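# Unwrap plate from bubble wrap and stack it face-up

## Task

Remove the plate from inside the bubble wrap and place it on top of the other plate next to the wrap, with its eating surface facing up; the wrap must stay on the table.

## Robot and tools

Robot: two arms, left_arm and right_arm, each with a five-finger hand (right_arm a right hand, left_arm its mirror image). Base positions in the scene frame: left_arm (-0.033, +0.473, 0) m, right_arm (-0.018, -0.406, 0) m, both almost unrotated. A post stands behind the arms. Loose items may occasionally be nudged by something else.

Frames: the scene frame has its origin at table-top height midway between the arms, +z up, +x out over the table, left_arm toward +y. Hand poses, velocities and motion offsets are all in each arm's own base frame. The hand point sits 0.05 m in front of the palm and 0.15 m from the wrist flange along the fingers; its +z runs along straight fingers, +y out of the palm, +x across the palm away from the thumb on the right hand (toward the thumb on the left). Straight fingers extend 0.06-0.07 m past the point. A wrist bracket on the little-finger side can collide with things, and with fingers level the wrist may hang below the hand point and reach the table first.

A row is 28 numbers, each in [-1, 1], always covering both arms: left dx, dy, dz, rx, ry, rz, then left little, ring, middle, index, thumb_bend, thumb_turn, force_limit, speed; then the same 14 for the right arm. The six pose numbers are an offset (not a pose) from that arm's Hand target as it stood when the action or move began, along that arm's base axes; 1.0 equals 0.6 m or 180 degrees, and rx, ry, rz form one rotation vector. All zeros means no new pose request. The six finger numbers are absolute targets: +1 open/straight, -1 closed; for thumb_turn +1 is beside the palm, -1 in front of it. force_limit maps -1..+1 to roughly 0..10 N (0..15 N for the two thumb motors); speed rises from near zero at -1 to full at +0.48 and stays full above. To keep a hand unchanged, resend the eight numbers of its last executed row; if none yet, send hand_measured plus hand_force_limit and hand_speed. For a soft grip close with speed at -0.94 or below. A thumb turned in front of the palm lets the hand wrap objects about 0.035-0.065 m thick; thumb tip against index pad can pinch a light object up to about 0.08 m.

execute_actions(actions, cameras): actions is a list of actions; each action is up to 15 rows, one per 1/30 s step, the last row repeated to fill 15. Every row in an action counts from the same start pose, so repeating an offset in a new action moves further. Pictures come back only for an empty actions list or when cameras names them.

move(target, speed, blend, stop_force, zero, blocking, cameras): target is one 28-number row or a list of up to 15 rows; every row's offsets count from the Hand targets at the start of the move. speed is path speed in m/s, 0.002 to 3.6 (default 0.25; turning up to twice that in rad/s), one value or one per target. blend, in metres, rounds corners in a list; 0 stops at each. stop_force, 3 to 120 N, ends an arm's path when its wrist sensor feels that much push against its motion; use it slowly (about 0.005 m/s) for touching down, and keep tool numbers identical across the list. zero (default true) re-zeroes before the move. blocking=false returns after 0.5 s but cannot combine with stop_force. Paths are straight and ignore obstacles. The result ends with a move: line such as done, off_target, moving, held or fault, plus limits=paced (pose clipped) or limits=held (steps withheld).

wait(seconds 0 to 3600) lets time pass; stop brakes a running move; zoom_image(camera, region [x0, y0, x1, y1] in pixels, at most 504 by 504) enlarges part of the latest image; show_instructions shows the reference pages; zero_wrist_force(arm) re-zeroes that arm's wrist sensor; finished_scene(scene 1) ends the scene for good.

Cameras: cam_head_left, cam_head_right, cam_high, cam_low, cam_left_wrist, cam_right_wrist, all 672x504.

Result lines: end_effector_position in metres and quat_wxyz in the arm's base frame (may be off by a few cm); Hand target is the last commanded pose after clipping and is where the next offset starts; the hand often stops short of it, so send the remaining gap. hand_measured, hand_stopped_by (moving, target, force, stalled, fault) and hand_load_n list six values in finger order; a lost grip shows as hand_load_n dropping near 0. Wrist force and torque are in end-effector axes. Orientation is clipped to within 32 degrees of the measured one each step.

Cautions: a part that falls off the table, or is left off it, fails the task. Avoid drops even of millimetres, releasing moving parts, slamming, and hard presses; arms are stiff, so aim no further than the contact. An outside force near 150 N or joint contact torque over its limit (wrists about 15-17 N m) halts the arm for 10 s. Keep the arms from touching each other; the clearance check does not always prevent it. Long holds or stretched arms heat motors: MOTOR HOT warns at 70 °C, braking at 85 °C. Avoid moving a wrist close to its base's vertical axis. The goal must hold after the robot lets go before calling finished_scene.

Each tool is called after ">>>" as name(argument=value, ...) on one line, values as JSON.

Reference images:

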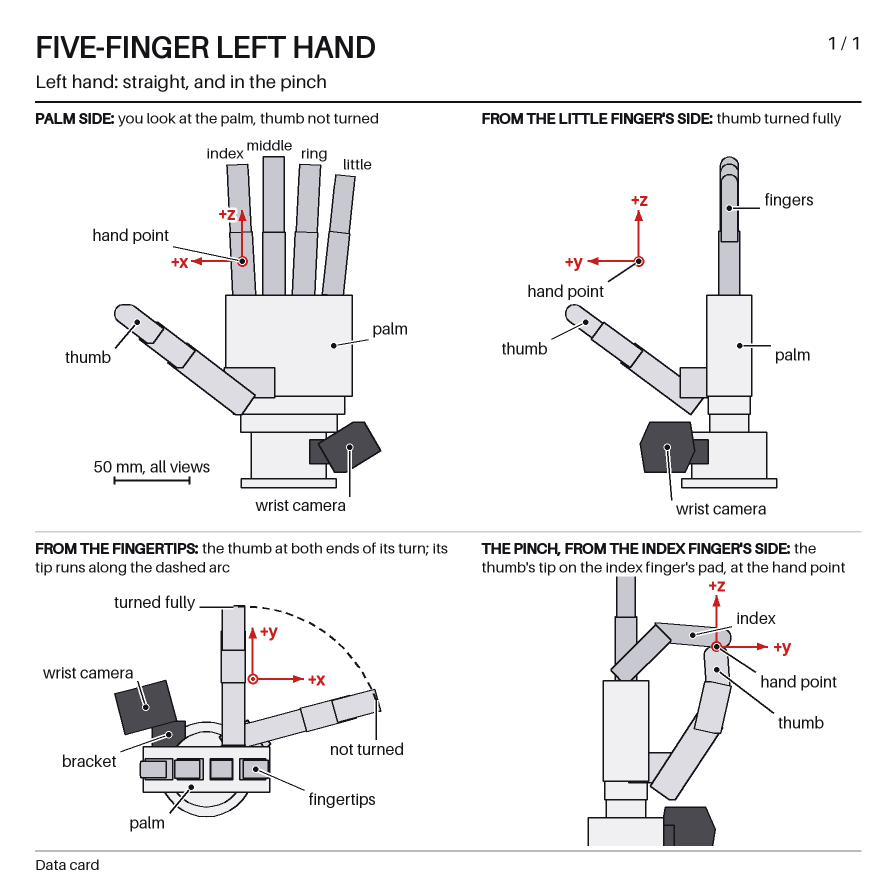

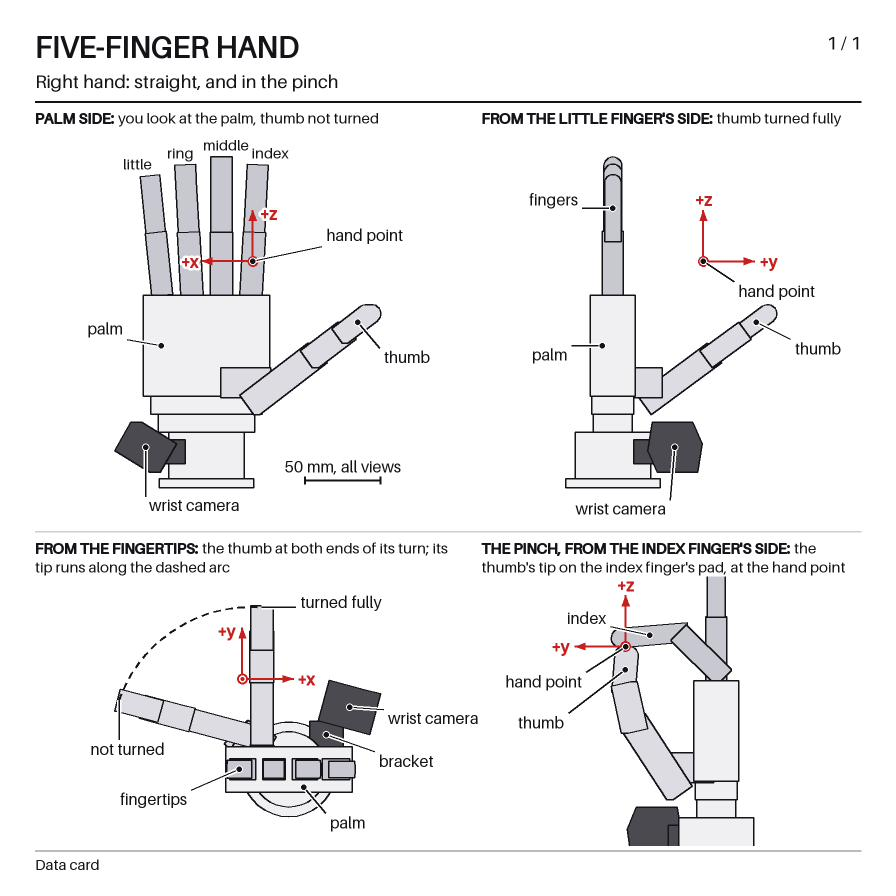

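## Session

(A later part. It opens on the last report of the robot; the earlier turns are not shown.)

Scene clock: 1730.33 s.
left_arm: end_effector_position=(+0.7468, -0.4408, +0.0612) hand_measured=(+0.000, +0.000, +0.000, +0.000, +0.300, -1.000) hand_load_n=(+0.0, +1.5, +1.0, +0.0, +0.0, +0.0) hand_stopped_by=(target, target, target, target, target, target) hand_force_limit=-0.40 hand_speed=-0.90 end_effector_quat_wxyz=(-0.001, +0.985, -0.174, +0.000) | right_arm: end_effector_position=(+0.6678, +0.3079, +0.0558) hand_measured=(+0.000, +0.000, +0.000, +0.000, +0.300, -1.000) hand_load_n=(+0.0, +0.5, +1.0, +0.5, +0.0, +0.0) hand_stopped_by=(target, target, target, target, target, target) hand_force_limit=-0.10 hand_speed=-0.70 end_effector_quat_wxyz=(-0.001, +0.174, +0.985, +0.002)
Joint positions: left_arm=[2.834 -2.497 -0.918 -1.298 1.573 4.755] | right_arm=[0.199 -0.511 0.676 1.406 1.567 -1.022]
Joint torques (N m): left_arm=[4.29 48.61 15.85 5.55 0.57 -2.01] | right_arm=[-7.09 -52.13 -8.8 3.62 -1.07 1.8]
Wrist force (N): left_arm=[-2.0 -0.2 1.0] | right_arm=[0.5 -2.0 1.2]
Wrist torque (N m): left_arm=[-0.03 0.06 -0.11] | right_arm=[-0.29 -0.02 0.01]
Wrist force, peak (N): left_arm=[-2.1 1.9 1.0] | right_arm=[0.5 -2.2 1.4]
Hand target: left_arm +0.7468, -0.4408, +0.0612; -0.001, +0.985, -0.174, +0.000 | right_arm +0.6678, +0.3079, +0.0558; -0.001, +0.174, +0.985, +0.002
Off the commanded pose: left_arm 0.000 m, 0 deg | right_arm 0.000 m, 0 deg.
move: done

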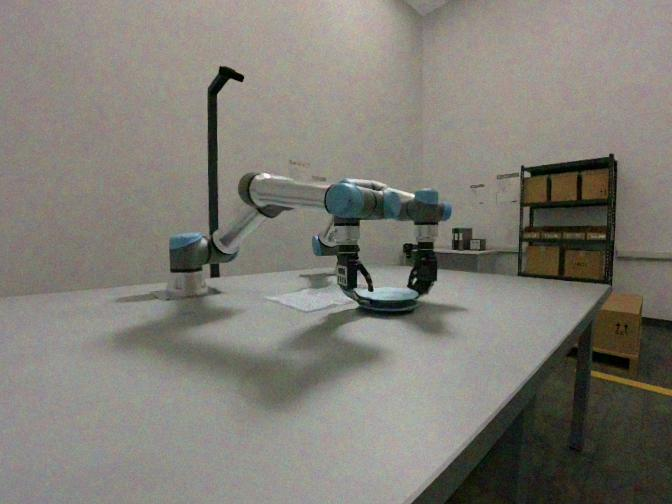

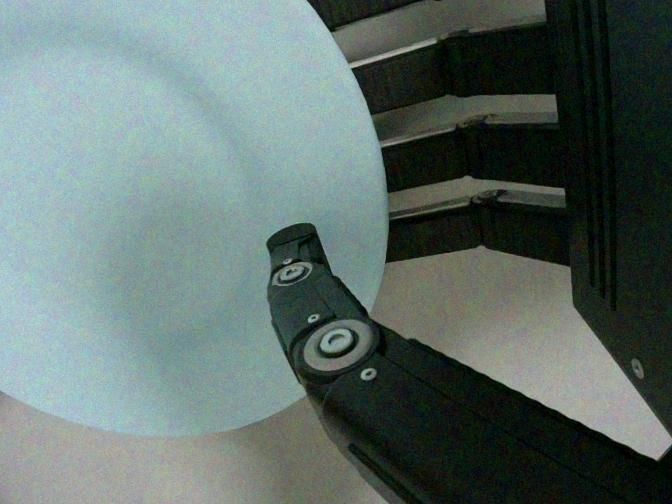

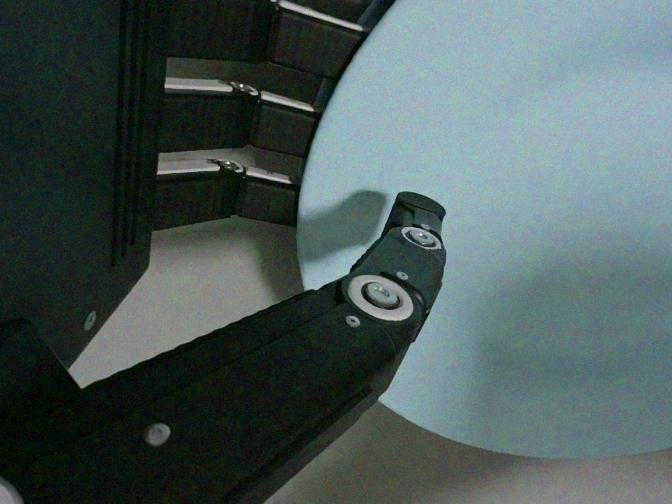

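>>> move(target=[0,0,-0.015,0,0,0,0,0,0,0,0.3,-1,-0.4,-0.9,0,0,-0.01,0,0,0,0,0,0,0,0.3,-1,-0.1,-0.7], speed=0.008, stop_force=3, cameras=["cam_low","cam_left_wrist","cam_right_wrist"])

>>> zoom_image(camera="cam_low", region=[350, 270, 425, 320])

Scene clock: 1737.20 s.
left_arm: end_effector_position=(+0.7468, -0.4408, +0.0522) hand_measured=(+0.000, +0.000, +0.000, +0.000, +0.300, -1.000) hand_load_n=(+0.0, +1.5, +0.5, +0.0, +0.0, +0.0) hand_stopped_by=(target, target, target, target, target, target) hand_force_limit=-0.40 hand_speed=-0.90 end_effector_quat_wxyz=(-0.001, +0.985, -0.174, +0.000) | right_arm: end_effector_position=(+0.6678, +0.3079, +0.0498) hand_measured=(+0.000, +0.000, +0.000, +0.000, +0.300, -1.000) hand_load_n=(+0.0, -0.5, +0.5, +0.5, +0.0, +0.0) hand_stopped_by=(target, target, target, target, target, target) hand_force_limit=-0.10 hand_speed=-0.70 end_effector_quat_wxyz=(-0.001, +0.174, +0.985, +0.002)
Joint positions: left_arm=[2.834 -2.505 -0.928 -1.28 1.573 4.755] | right_arm=[0.199 -0.507 0.684 1.394 1.567 -1.022]
Joint torques (N m): left_arm=[2.88 49.35 15.58 5.09 0.91 -2.24] | right_arm=[-6.55 -45.42 -5.65 0.48 -0.82 1.93]
Wrist force (N): left_arm=[-2.1 -0.4 0.7] | right_arm=[0.6 -2.1 1.2]
Wrist torque (N m): left_arm=[-0.04 0.07 -0.11] | right_arm=[-0.29 -0.03 0.00]
Wrist force, peak (N): left_arm=[-2.4 -0.2 0.7] | right_arm=[0.3 -2.4 1.4]
Hand target: left_arm +0.7468, -0.4408, +0.0522; -0.001, +0.985, -0.174, +0.000 | right_arm +0.6678, +0.3079, +0.0498; -0.001, +0.174, +0.985, +0.002
Off the commanded pose: left_arm 0.000 m, 0 deg | right_arm 0.000 m, 0 deg.
move: done

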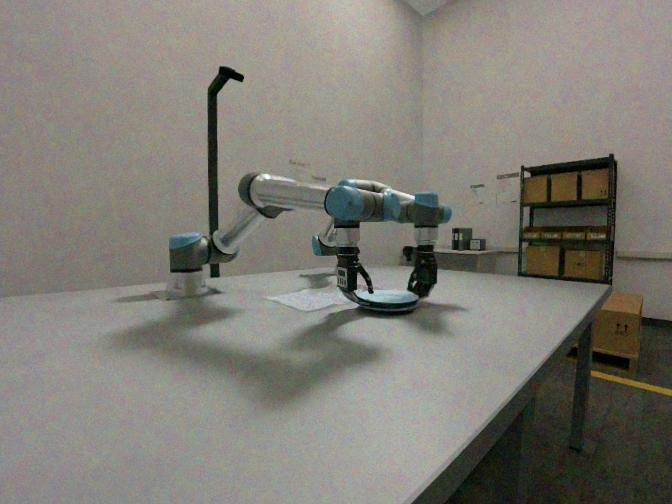

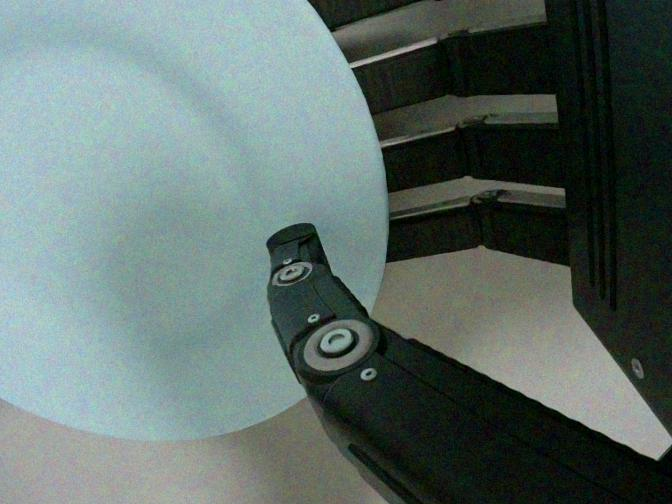

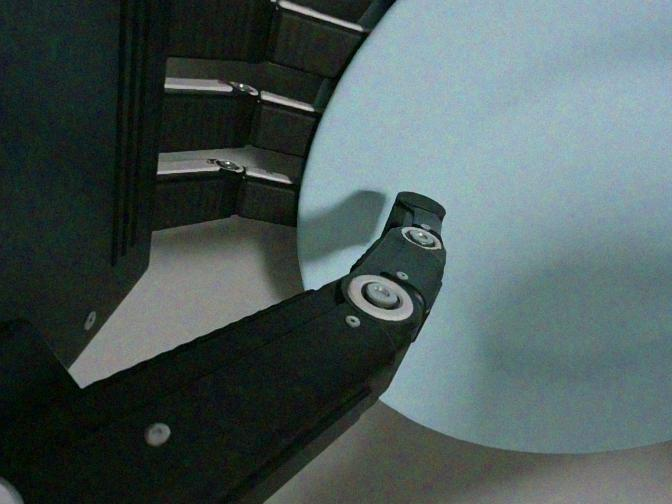

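Scaled by 6.720 from the camera's image (finer frame: 960x720).

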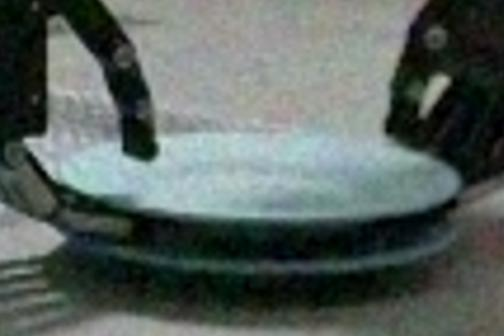

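>>> move(target=[0,0,-0.01333,0,0,0,0,0,0,0,0.3,-1,-0.4,-0.9,0,0,-0.01,0,0,0,0,0,0,0,0.3,-1,-0.1,-0.7], speed=0.005, stop_force=3, cameras=["cam_low","cam_left_wrist","cam_right_wrist"])

>>> zoom_image(camera="cam_low", region=[350, 270, 425, 320])

Scene clock: 1743.53 s.
left_arm: end_effector_position=(+0.7468, -0.4408, +0.0473) hand_measured=(+0.000, +0.000, +0.000, +0.000, +0.300, -1.000) hand_load_n=(+0.0, +0.0, +0.0, +0.0, +0.0, +0.0) hand_stopped_by=(target, target, target, target, target, target) hand_force_limit=-0.40 hand_speed=-0.90 end_effector_quat_wxyz=(-0.001, +0.985, -0.174, +0.000) | right_arm: end_effector_position=(+0.6678, +0.3079, +0.0460) hand_measured=(+0.000, +0.000, +0.000, +0.000, +0.300, -1.000) hand_load_n=(+0.0, +0.0, +0.0, +0.0, -0.5, +0.0) hand_stopped_by=(target, target, target, target, target, target) hand_force_limit=-0.10 hand_speed=-0.70 end_effector_quat_wxyz=(-0.001, +0.174, +0.985, +0.002)
Joint positions: left_arm=[2.834 -2.509 -0.933 -1.271 1.573 4.755] | right_arm=[0.199 -0.504 0.689 1.387 1.567 -1.022]
Joint torques (N m): left_arm=[2.87 60.18 28.43 -0.97 -0.26 -2.42] | right_arm=[-6.26 -67.17 -31.64 3.82 -0.71 1.96]
Wrist force (N): left_arm=[-2.7 0.9 -1.3] | right_arm=[1.6 -2.8 -1.3]
Wrist torque (N m): left_arm=[0.12 0.05 -0.15] | right_arm=[-0.24 -0.01 0.00]
Wrist force, peak (N): left_arm=[-2.2 -1.3 -2.6] | right_arm=[0.3 -3.4 -1.8]
Hand target: left_arm +0.7468, -0.4408, +0.0473; -0.001, +0.985, -0.174, +0.000 (not the last commanded pose) | right_arm +0.6678, +0.3079, +0.0460; -0.001, +0.174, +0.985, +0.002 (not the last commanded pose)
Off the commanded pose: left_arm 0.003 m, 0 deg | right_arm 0.002 m, 0 deg.
move: contact (left_arm, right_arm)

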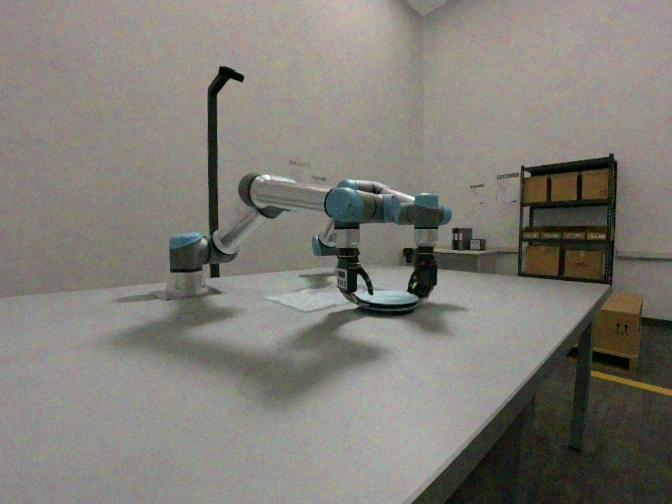

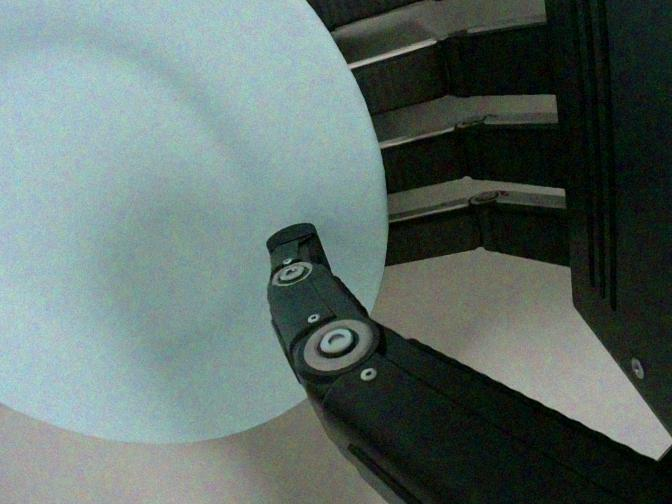

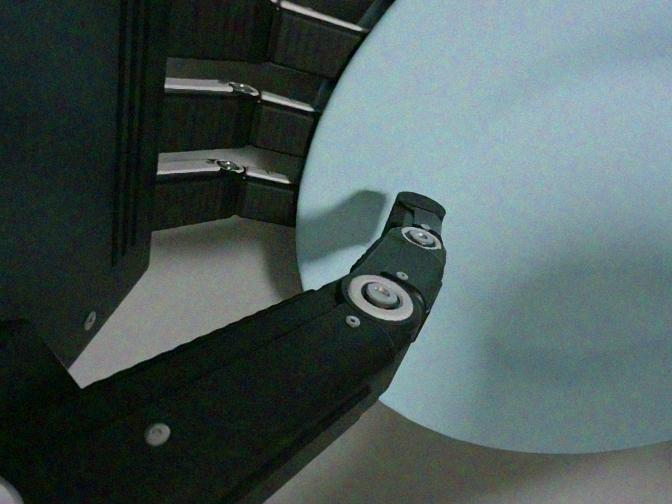

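Scaled by 6.720 from the camera's image (finer frame: 960x720).

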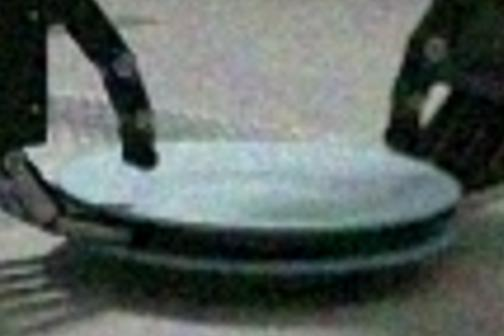

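>>> move(target=[0,0,0.001,0,0,0,0,0,0,0,0.3,-1,-0.4,-0.9,0,0,0.001,0,0,0,0,0,0,0,0.3,-1,-0.1,-0.7], speed=0.004)

>>> move(target=[0.00228,0.00627,0,0,0,0,0,0,0,0,0.3,-1,-0.4,-0.9,-0.0057,-0.01567,0,0,0,0,0,0,0,0,0.3,-1,-0.1,-0.7], speed=0.006, stop_force=6, cameras=["cam_low","cam_high","cam_left_wrist","cam_right_wrist"])

>>> zoom_image(camera="cam_low", region=[350, 270, 425, 320])

Scene clock: 1764.40 s.
left_arm: end_effector_position=(+0.7468, -0.4408, +0.0479) hand_measured=(+0.000, +0.000, +0.000, +0.000, +0.300, -1.000) hand_load_n=(+0.0, +0.5, +0.0, +0.0, +0.0, +0.0) hand_stopped_by=(target, target, target, target, target, target) hand_force_limit=-0.40 hand_speed=-0.90 end_effector_quat_wxyz=(-0.001, +0.985, -0.174, +0.000) | right_arm: end_effector_position=(+0.6678, +0.3079, +0.0466) hand_measured=(+0.000, +0.000, +0.000, +0.000, +0.300, -1.000) hand_load_n=(+0.0, +0.0, +0.5, +0.5, +0.0, +0.0) hand_stopped_by=(target, target, target, target, target, target) hand_force_limit=-0.10 hand_speed=-0.70 end_effector_quat_wxyz=(-0.001, +0.174, +0.985, +0.002)
Joint positions: left_arm=[2.834 -2.509 -0.932 -1.272 1.573 4.755] | right_arm=[0.199 -0.505 0.688 1.388 1.567 -1.022]
Joint torques (N m): left_arm=[2.55 61.72 29.52 -0.9 -0.14 -2.45] | right_arm=[-6.76 -68.94 -31.96 5.47 -0.78 1.91]
Wrist force (N): left_arm=[-1.7 2.1 -0.1] | right_arm=[0.1 -0.6 1.2]
Wrist torque (N m): left_arm=[0.12 0.00 -0.16] | right_arm=[-0.19 0.03 0.03]
Wrist force, peak (N): left_arm=[-3.0 0.9 -1.3] | right_arm=[1.8 -3.0 -1.6]
Hand target: left_arm +0.7468, -0.4408, +0.0479; -0.001, +0.985, -0.174, +0.000 | right_arm +0.6678, +0.3079, +0.0466; -0.001, +0.174, +0.985, +0.002
Off the commanded pose: left_arm 0.000 m, 0 deg | right_arm 0.000 m, 0 deg.
move: done

Scene clock: 1766.93 s.
left_arm: end_effector_position=(+0.7482, -0.4371, +0.0479) hand_measured=(+0.000, +0.000, +0.000, +0.000, +0.300, -1.000) hand_load_n=(+0.0, +1.0, +0.0, +0.0, +0.0, +0.0) hand_stopped_by=(target, target, target, target, target, target) hand_force_limit=-0.40 hand_speed=-0.90 end_effector_quat_wxyz=(-0.001, +0.985, -0.174, +0.000) | right_arm: end_effector_position=(+0.6644, +0.2985, +0.0466) hand_measured=(+0.000, +0.000, +0.000, +0.000, +0.300, -1.000) hand_load_n=(+0.0, -1.0, +0.0, +0.0, +0.0, +0.0) hand_stopped_by=(target, target, target, target, target, target) hand_force_limit=-0.10 hand_speed=-0.70 end_effector_quat_wxyz=(-0.001, +0.174, +0.985, +0.002)
Joint positions: left_arm=[2.839 -2.507 -0.935 -1.271 1.573 4.76] | right_arm=[0.186 -0.529 0.736 1.365 1.567 -1.035]
Joint torques (N m): left_arm=[7.47 61.55 15.69 5.23 0.22 1.87] | right_arm=[-11.26 -66.84 -4.77 0.73 1.35 -2.63]
Wrist force (N): left_arm=[-2.1 2.5 0.1] | right_arm=[0.0 1.8 -0.7]
Wrist torque (N m): left_arm=[0.16 0.06 -0.19] | right_arm=[-0.04 0.06 0.09]
Wrist force, peak (N): left_arm=[-2.6 2.4 0.1] | right_arm=[-0.2 2.6 -0.5]
Hand target: left_arm +0.7482, -0.4371, +0.0479; -0.001, +0.985, -0.174, +0.000 | right_arm +0.6644, +0.2985, +0.0466; -0.001, +0.174, +0.985, +0.002
Off the commanded pose: left_arm 0.000 m, 0 deg | right_arm 0.000 m, 0 deg.
move: done
Images, in order (width x height): cam_high 672x504, cam_low 672x504, cam_left_wrist 672x504, cam_right_wrist 672x504.

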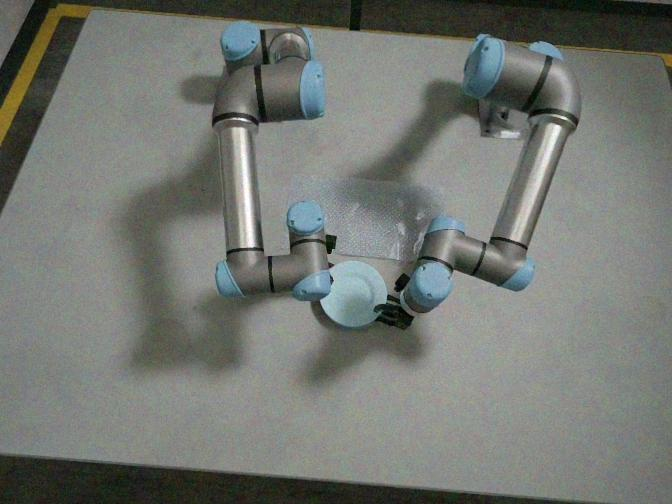

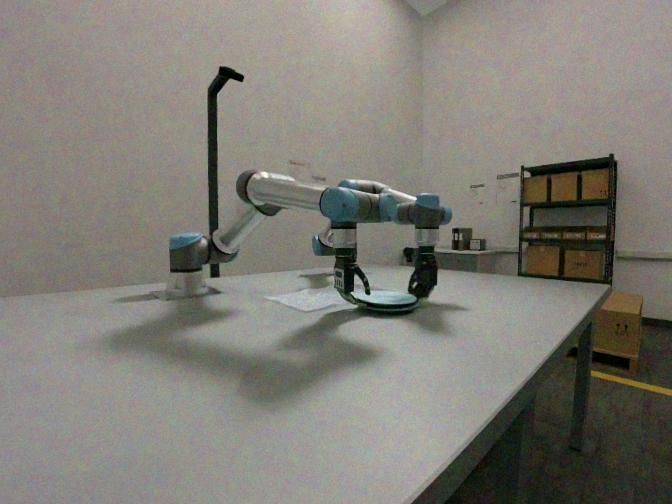

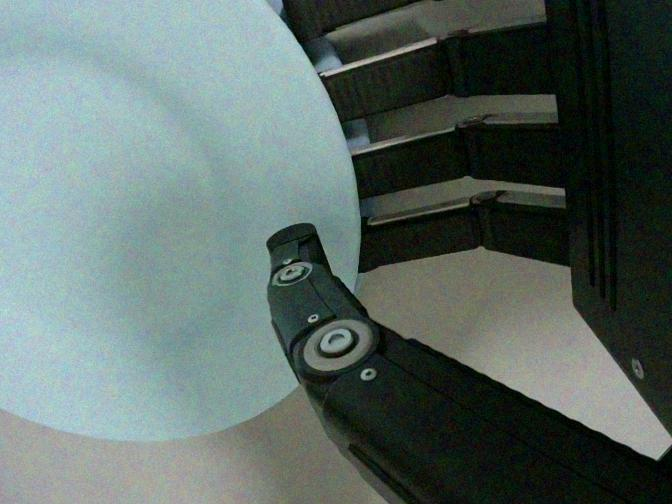

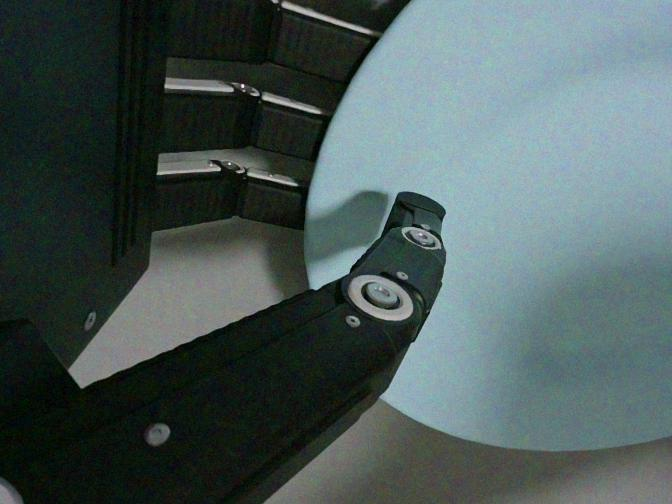

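Scaled by 6.720 from the camera's image (finer frame: 960x720).

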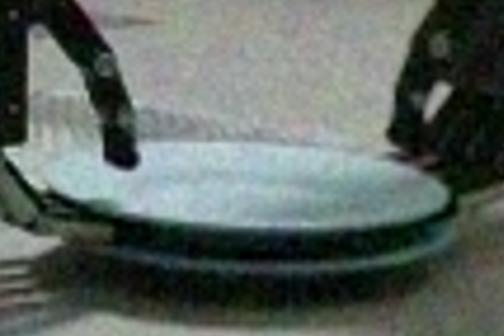

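>>> zoom_image(camera="cam_high", region=[310, 250, 410, 340])

>>> zoom_image(camera="cam_left_wrist", region=[240, 0, 440, 300])

>>> zoom_image(camera="cam_right_wrist", region=[260, 0, 460, 300])

Scaled by 5.040 from the camera's image (finer frame: 960x720).

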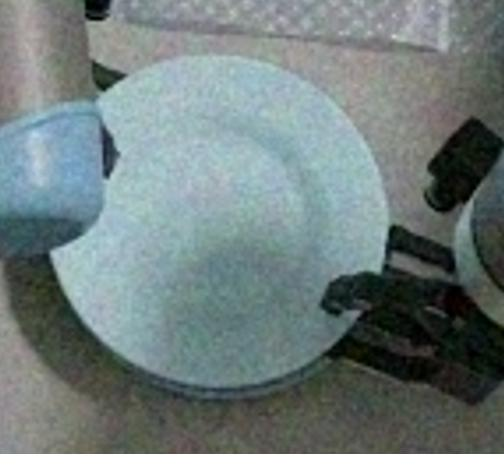

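Scaled by 1.680 from the camera's image (finer frame: 960x720).

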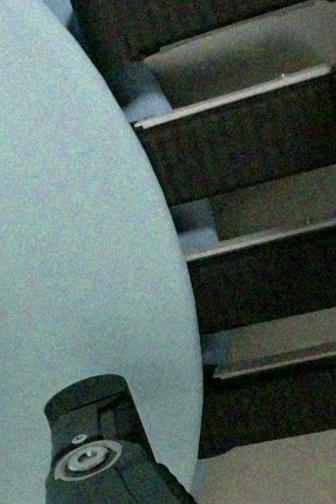

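Scaled by 1.680 from the camera's image (finer frame: 960x720).

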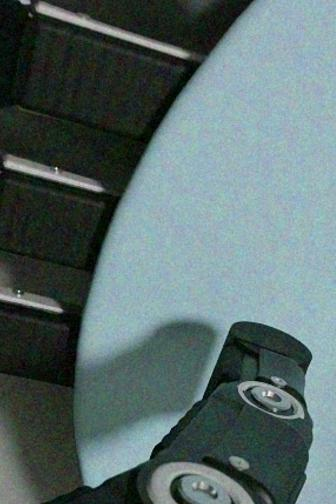

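>>> move(target=[[0,0,0.00167,0,0,0,0,0,0,0,0.3,-1,-0.4,-0.9,0,0,0.00167,0,0,0,0,0,0,0,0.3,-1,-0.1,-0.7],[0,0.01133,0.00167,0,0,0,0,0,0,0,0.3,-1,-0.4,-0.9,0,0.01133,0.00167,0,0,0,0,0,0,0,0.3,-1,-0.1,-0.7]], speed=0.006, stop_force=6, cameras=["cam_low","cam_high","cam_left_wrist","cam_right_wrist"])

>>> zoom_image(camera="cam_high", region=[310, 250, 410, 340])

>>> zoom_image(camera="cam_low", region=[350, 270, 425, 320])

Scene clock: 1821.60 s.
left_arm: end_effector_position=(+0.7482, -0.4303, +0.0489) hand_measured=(+0.000, +0.000, +0.000, +0.000, +0.300, -1.000) hand_load_n=(+0.0, +0.0, +0.0, +0.0, +0.0, +0.0) hand_stopped_by=(target, target, target, target, target, target) hand_force_limit=-0.40 hand_speed=-0.90 end_effector_quat_wxyz=(-0.001, +0.985, -0.174, +0.000) | right_arm: end_effector_position=(+0.6644, +0.3053, +0.0476) hand_measured=(+0.000, +0.000, +0.000, +0.000, +0.300, -1.000) hand_load_n=(+0.0, +0.0, +1.0, +0.5, +0.0, +0.0) hand_stopped_by=(target, target, target, target, target, target) hand_force_limit=-0.10 hand_speed=-0.70 end_effector_quat_wxyz=(-0.001, +0.174, +0.985, +0.002)
Joint positions: left_arm=[2.847 -2.498 -0.95 -1.265 1.573 4.768] | right_arm=[0.196 -0.521 0.716 1.375 1.567 -1.025]
Joint torques (N m): left_arm=[5.56 60.5 15.36 4.87 1.11 1.74] | right_arm=[9.27 -45.5 -32.41 5.29 0.12 2.71]
Wrist force (N): left_arm=[-1.9 1.1 -0.6] | right_arm=[0.2 -2.1 1.4]
Wrist torque (N m): left_arm=[0.07 0.02 -0.13] | right_arm=[-0.28 0.00 0.00]
Wrist force, peak (N): left_arm=[-2.4 2.6 -0.1] | right_arm=[0.5 -2.9 1.4]
Hand target: left_arm +0.7482, -0.4303, +0.0489; -0.001, +0.985, -0.174, +0.000 | right_arm +0.6644, +0.3053, +0.0476; -0.001, +0.174, +0.985, +0.002
Off the commanded pose: left_arm 0.000 m, 0 deg | right_arm 0.000 m, 0 deg.
move: done
Images, in order (width x height): cam_high 672x504, cam_low 672x504, cam_left_wrist 672x504, cam_right_wrist 672x504.

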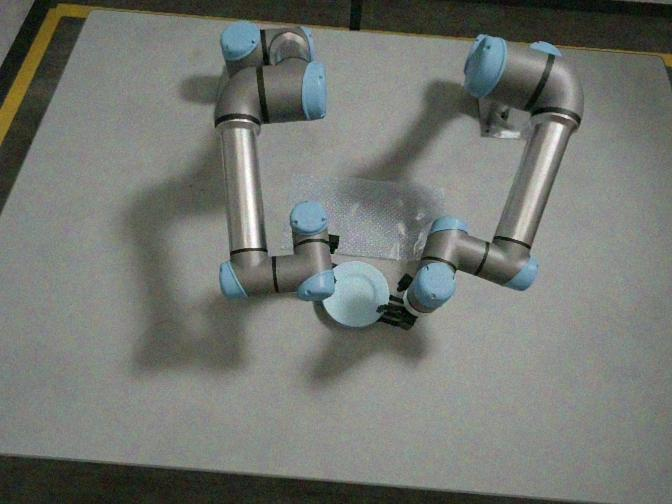

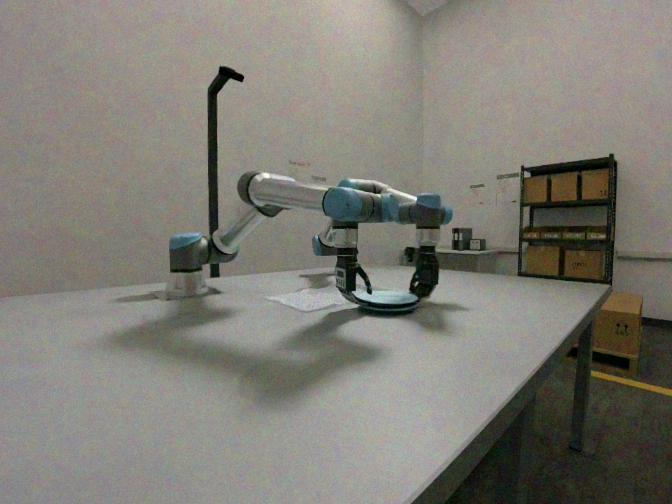

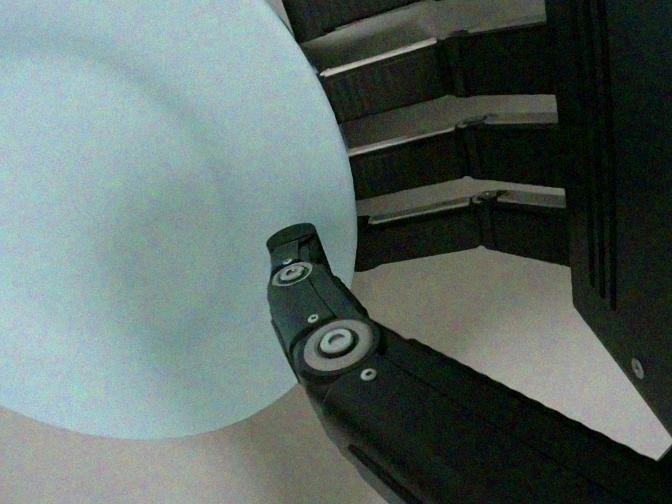

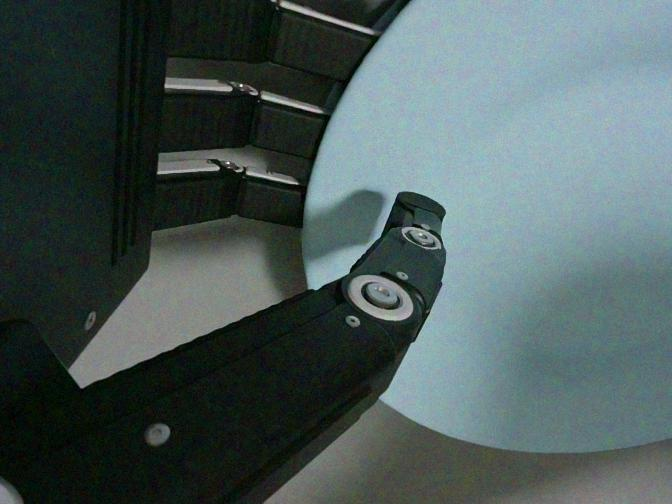

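Scaled by 5.040 from the camera's image (finer frame: 960x720).

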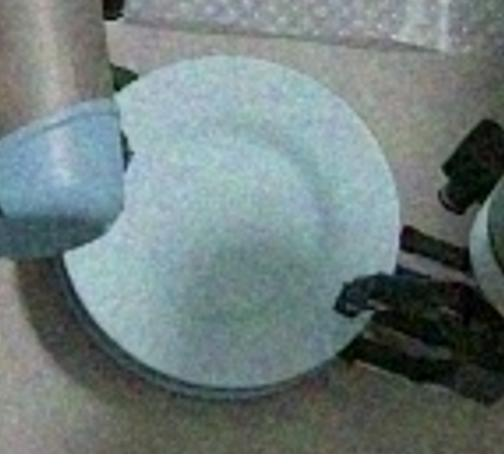

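Scaled by 6.720 from the camera's image (finer frame: 960x720).

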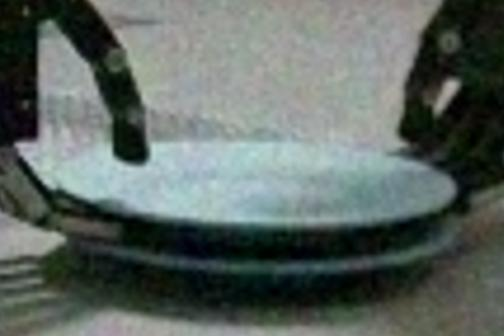

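>>> move(target=[0,0,0,0,0,0,0,0,0,0,0.3,-1,-0.4,-0.9,0,0,0,0,0,0,0,0,0,0,-0.25,-1,-0.7,-0.94], cameras=["cam_low","cam_left_wrist","cam_right_wrist"])

Scene clock: 1830.67 s.
left_arm: end_effector_position=(+0.7482, -0.4303, +0.0489) hand_measured=(+0.000, +0.000, +0.000, +0.000, +0.300, -1.000) hand_load_n=(+0.0, +0.5, +0.0, +0.0, +0.0, +0.0) hand_stopped_by=(target, target, target, target, target, target) hand_force_limit=-0.40 hand_speed=-0.90 end_effector_quat_wxyz=(-0.001, +0.985, -0.174, +0.000) | right_arm: end_effector_position=(+0.6644, +0.3053, +0.0476) hand_measured=(+0.000, +0.000, +0.000, +0.000, -0.128, -1.000) hand_load_n=(+0.0, +0.0, +1.0, +0.5, +0.0, +0.0) hand_stopped_by=(target, target, target, target, moving, target) hand_force_limit=-0.70 hand_speed=-0.94 end_effector_quat_wxyz=(-0.001, +0.174, +0.985, +0.002)
Joint positions: left_arm=[2.847 -2.498 -0.95 -1.265 1.573 4.768] | right_arm=[0.196 -0.521 0.716 1.375 1.567 -1.025]
Joint torques (N m): left_arm=[6.02 59.69 14.51 4.94 -1.54 1.9] | right_arm=[8.88 -45.39 -32.03 5.16 -1.05 2.38]
Wrist force (N): left_arm=[-1.9 1.2 -0.6] | right_arm=[0.4 -2.3 1.6]
Wrist torque (N m): left_arm=[0.08 0.02 -0.14] | right_arm=[-0.30 -0.04 0.02]
Wrist force, peak (N): left_arm=[-2.3 1.2 -0.6] | right_arm=[0.4 -2.8 1.7]
Hand target: left_arm +0.7482, -0.4303, +0.0489; -0.001, +0.985, -0.174, +0.000 | right_arm +0.6644, +0.3053, +0.0476; -0.001, +0.174, +0.985, +0.002
Off the commanded pose: left_arm 0.000 m, 0 deg | right_arm 0.000 m, 0 deg.
move: moving (right_arm; no rest 5 s after the move's start)

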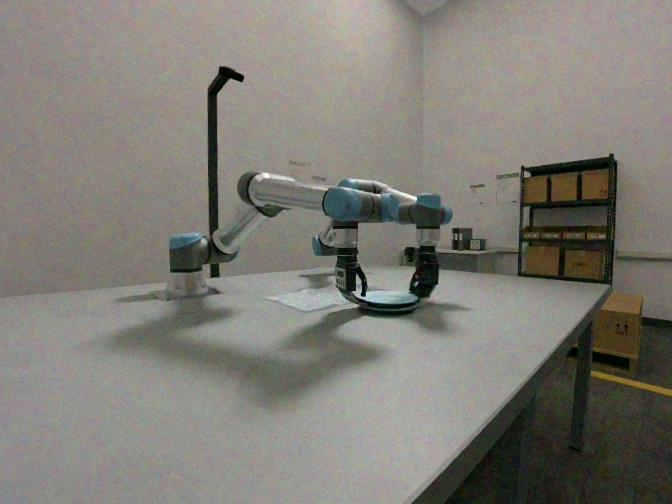

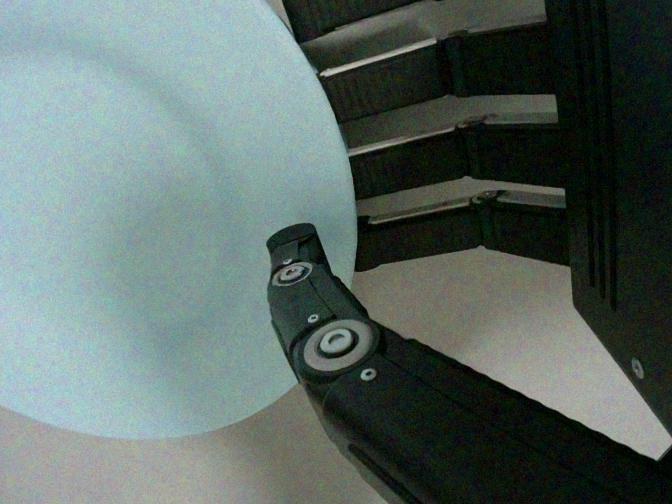

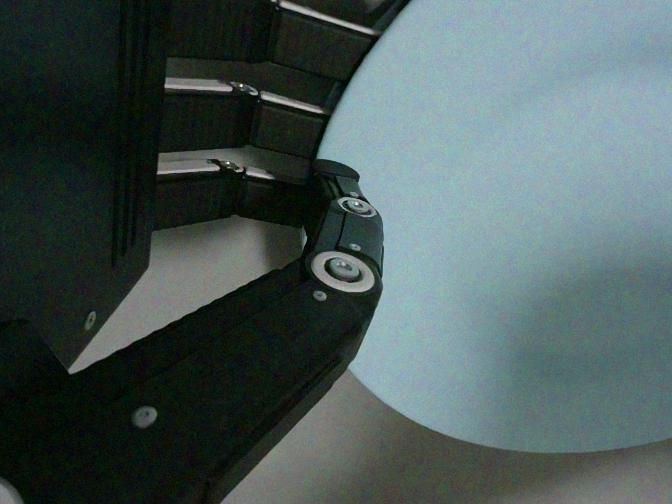

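>>> move(target=[0,0,0,0,0,0,0,0,0,0,0.3,-1,-0.4,-0.9,0,0,0,0,0,0,0,0,0,0,0.3,-1,-0.7,-0.7], cameras=["cam_right_wrist"])

Scene clock: 1835.20 s.
left_arm: end_effector_position=(+0.7482, -0.4303, +0.0489) hand_measured=(+0.000, +0.000, +0.000, +0.000, +0.300, -1.000) hand_load_n=(+0.0, +0.5, +0.0, +0.0, -0.5, +0.0) hand_stopped_by=(target, target, target, target, target, target) hand_force_limit=-0.40 hand_speed=-0.90 end_effector_quat_wxyz=(-0.001, +0.985, -0.174, +0.000) | right_arm: end_effector_position=(+0.6644, +0.3053, +0.0476) hand_measured=(+0.000, +0.000, +0.000, +0.000, +0.300, -1.000) hand_load_n=(+0.0, +0.0, +1.0, +0.5, -0.5, +0.0) hand_stopped_by=(target, target, target, target, target, target) hand_force_limit=-0.70 hand_speed=-0.70 end_effector_quat_wxyz=(-0.001, +0.174, +0.985, +0.002)
Joint positions: left_arm=[2.847 -2.498 -0.95 -1.265 1.573 4.768] | right_arm=[0.196 -0.521 0.716 1.375 1.567 -1.025]
Joint torques (N m): left_arm=[5.67 60.28 15.69 4.88 -1.74 1.77] | right_arm=[8.63 -46.23 -32.06 5.09 -0.93 2.36]
Wrist force (N): left_arm=[-2.2 1.4 -0.6] | right_arm=[0.4 -2.3 1.2]
Wrist torque (N m): left_arm=[0.11 0.06 -0.16] | right_arm=[-0.31 -0.02 0.01]
Wrist force, peak (N): left_arm=[-2.2 1.4 -0.6] | right_arm=[0.2 -2.8 1.6]
Hand target: left_arm +0.7482, -0.4303, +0.0489; -0.001, +0.985, -0.174, +0.000 | right_arm +0.6644, +0.3053, +0.0476; -0.001, +0.174, +0.985, +0.002
Off the commanded pose: left_arm 0.000 m, 0 deg | right_arm 0.000 m, 0 deg.
move: done

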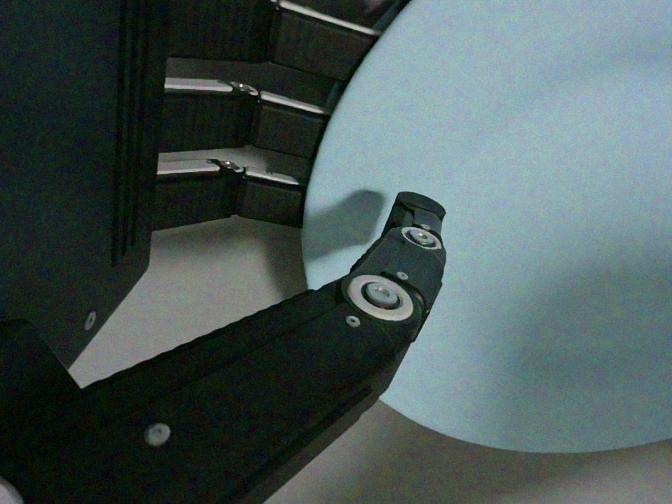

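>>> move(target=[0.00057,0.00157,-0.0013,0,0,0,0,0,0,0,0.3,-1,-0.4,-0.9,0,0,0,0,0,0,0,0,0,0,0.3,-1,-0.7,-0.7], speed=0.003, stop_force=4, cameras=["cam_left_wrist"])

>>> move(target=[0.00057,0.00157,0,0,0,0,0,0,0,0,0.3,-1,-0.4,-0.9,0,0,0,0,0,0,0,0,0,0,0.3,-1,-0.7,-0.7], speed=0.003, stop_force=4, cameras=["cam_left_wrist"])

Scene clock: 1844.17 s.
left_arm: end_effector_position=(+0.7485, -0.4293, +0.0481) hand_measured=(+0.000, +0.000, +0.000, +0.000, +0.300, -1.000) hand_load_n=(+0.0, +0.0, +0.0, +0.0, +0.0, +0.0) hand_stopped_by=(target, target, target, target, target, target) hand_force_limit=-0.40 hand_speed=-0.90 end_effector_quat_wxyz=(-0.001, +0.985, -0.174, +0.000) | right_arm: end_effector_position=(+0.6644, +0.3053, +0.0476) hand_measured=(+0.000, +0.000, +0.000, +0.000, +0.300, -1.000) hand_load_n=(+0.0, +0.0, +1.0, +0.5, +0.0, +0.0) hand_stopped_by=(target, target, target, target, target, target) hand_force_limit=-0.70 hand_speed=-0.70 end_effector_quat_wxyz=(-0.001, +0.174, +0.985, +0.002)
Joint positions: left_arm=[2.848 -2.498 -0.951 -1.263 1.573 4.769] | right_arm=[0.196 -0.521 0.716 1.375 1.567 -1.025]
Joint torques (N m): left_arm=[6.41 48.37 15.56 5.2 -1.63 1.88] | right_arm=[7.98 -46.22 -31.39 5.12 -0.96 2.51]
Wrist force (N): left_arm=[-3.1 2.4 -0.8] | right_arm=[0.7 0.1 1.6]
Wrist torque (N m): left_arm=[0.17 0.10 -0.22] | right_arm=[-0.15 -0.06 0.06]
Wrist force, peak (N): left_arm=[-3.3 2.5 -0.9] | right_arm=[0.4 -2.6 1.7]
Hand target: left_arm +0.7485, -0.4293, +0.0481; -0.001, +0.985, -0.174, +0.000 | right_arm +0.6644, +0.3053, +0.0476; -0.001, +0.174, +0.985, +0.002
Off the commanded pose: left_arm 0.000 m, 0 deg | right_arm 0.000 m, 0 deg.
move: done

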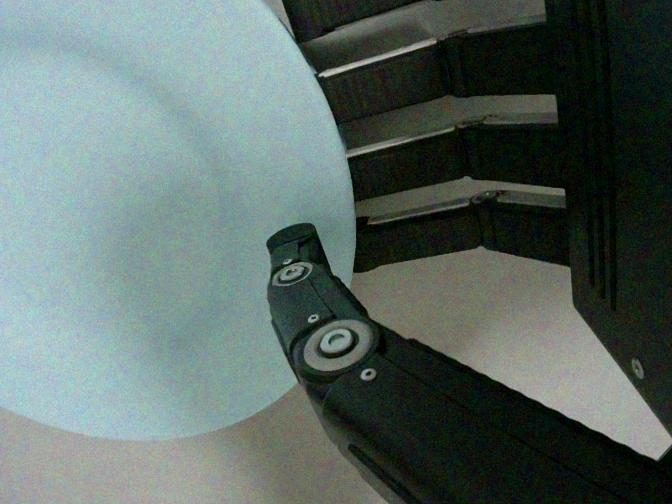

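Scene clock: 1845.37 s.
left_arm: end_effector_position=(+0.7489, -0.4284, +0.0481) hand_measured=(+0.000, +0.000, +0.000, +0.000, +0.300, -1.000) hand_load_n=(+0.0, +0.0, +0.0, +0.0, +0.0, +0.0) hand_stopped_by=(target, target, target, target, target, target) hand_force_limit=-0.40 hand_speed=-0.90 end_effector_quat_wxyz=(-0.001, +0.985, -0.174, +0.000) | right_arm: end_effector_position=(+0.6644, +0.3053, +0.0476) hand_measured=(+0.000, +0.000, +0.000, +0.000, +0.300, -1.000) hand_load_n=(+0.0, +0.0, +0.5, +0.5, +0.0, +0.0) hand_stopped_by=(target, target, target, target, target, target) hand_force_limit=-0.70 hand_speed=-0.70 end_effector_quat_wxyz=(-0.001, +0.174, +0.985, +0.002)
Joint positions: left_arm=[2.849 -2.498 -0.952 -1.263 1.573 4.77] | right_arm=[0.196 -0.521 0.716 1.375 1.567 -1.025]
Joint torques (N m): left_arm=[8.16 61.29 15.97 5.39 -1.4 1.79] | right_arm=[6.17 -45.7 -30.84 5.1 -0.9 2.46]
Wrist force (N): left_arm=[-3.0 2.1 -0.7] | right_arm=[0.4 -0.3 1.4]
Wrist torque (N m): left_arm=[0.14 0.09 -0.20] | right_arm=[-0.16 -0.02 0.04]
Wrist force, peak (N): left_arm=[-3.2 2.4 -1.0] | right_arm=[0.3 -0.8 1.8]
Hand target: left_arm +0.7489, -0.4284, +0.0481; -0.001, +0.985, -0.174, +0.000 | right_arm +0.6644, +0.3053, +0.0476; -0.001, +0.174, +0.985, +0.002
Off the commanded pose: left_arm 0.000 m, 0 deg | right_arm 0.000 m, 0 deg.
move: done

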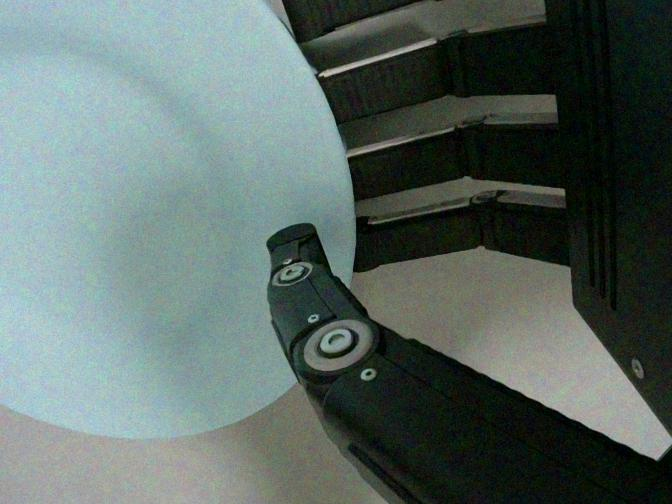

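>>> move(target=[0.00114,0.00313,0,0,0,0,0,0,0,0,0.3,-1,-0.4,-0.9,0,0,0,0,0,0,0,0,0,0,0.3,-1,-0.7,-0.7], speed=0.003, stop_force=4, cameras=["cam_left_wrist","cam_right_wrist","cam_low"])

>>> zoom_image(camera="cam_low", region=[350, 270, 425, 320])

Scene clock: 1851.10 s.
left_arm: end_effector_position=(+0.7495, -0.4265, +0.0481) hand_measured=(+0.000, +0.000, +0.000, +0.000, +0.300, -1.000) hand_load_n=(+0.0, +0.0, +0.5, +0.0, +0.0, +0.0) hand_stopped_by=(target, target, target, target, target, target) hand_force_limit=-0.40 hand_speed=-0.90 end_effector_quat_wxyz=(-0.001, +0.985, -0.174, +0.000) | right_arm: end_effector_position=(+0.6644, +0.3053, +0.0476) hand_measured=(+0.000, +0.000, +0.000, +0.000, +0.300, -1.000) hand_load_n=(+0.0, +0.0, +1.0, +0.5, +0.0, +0.0) hand_stopped_by=(target, target, target, target, target, target) hand_force_limit=-0.70 hand_speed=-0.70 end_effector_quat_wxyz=(-0.001, +0.174, +0.985, +0.002)
Joint positions: left_arm=[2.852 -2.497 -0.953 -1.262 1.573 4.773] | right_arm=[0.196 -0.521 0.716 1.375 1.567 -1.025]
Joint torques (N m): left_arm=[7.19 61.11 15.25 5.21 -0.7 2.24] | right_arm=[0.19 -45.82 -30.01 5.01 -0.85 2.34]
Wrist force (N): left_arm=[-2.0 2.9 -0.6] | right_arm=[0.3 -0.3 1.3]
Wrist torque (N m): left_arm=[0.17 0.02 -0.24] | right_arm=[-0.20 0.00 0.03]
Wrist force, peak (N): left_arm=[-3.3 2.4 -0.5] | right_arm=[0.5 -0.8 1.7]
Hand target: left_arm +0.7495, -0.4265, +0.0481; -0.001, +0.985, -0.174, +0.000 | right_arm +0.6644, +0.3053, +0.0476; -0.001, +0.174, +0.985, +0.002
Off the commanded pose: left_arm 0.000 m, 0 deg | right_arm 0.000 m, 0 deg.
move: done
Images, in order (width x height): cam_low 672x504, cam_left_wrist 672x504, cam_right_wrist 672x504.

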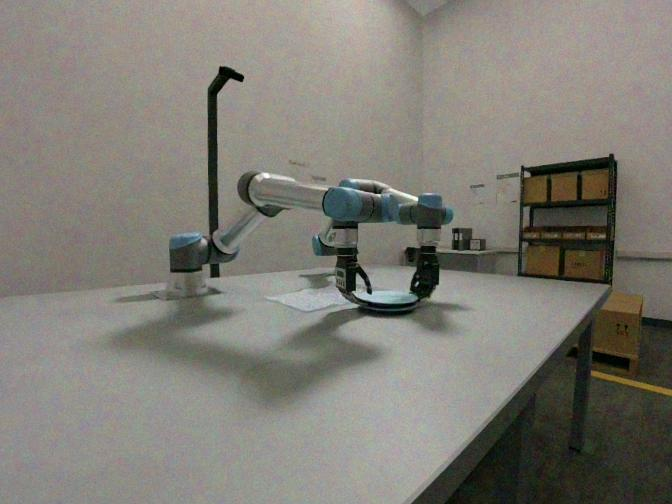

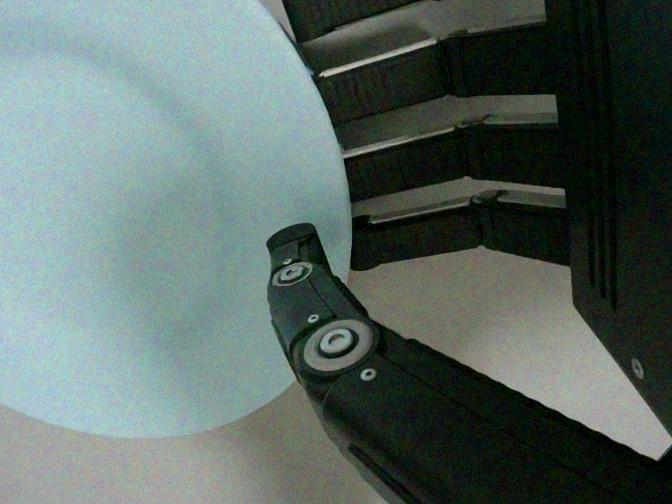

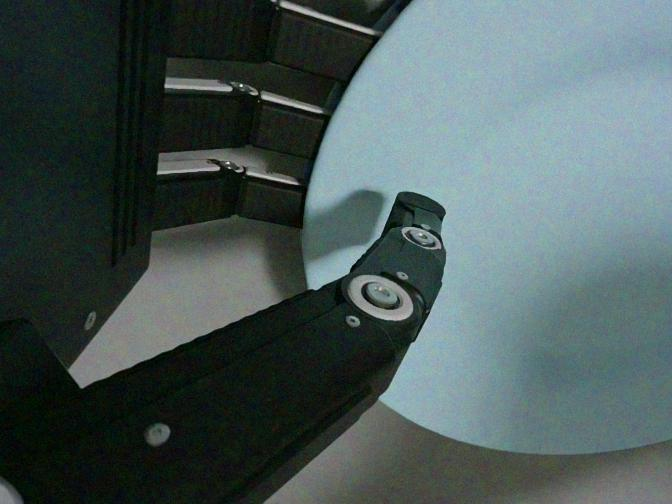

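Scaled by 6.720 from the camera's image (finer frame: 960x720).

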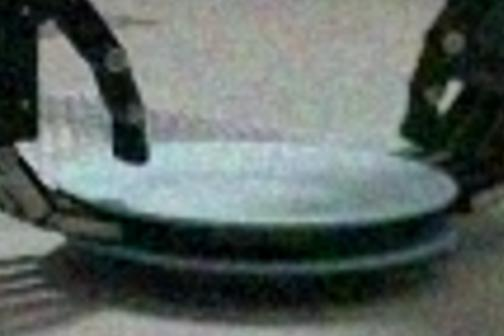

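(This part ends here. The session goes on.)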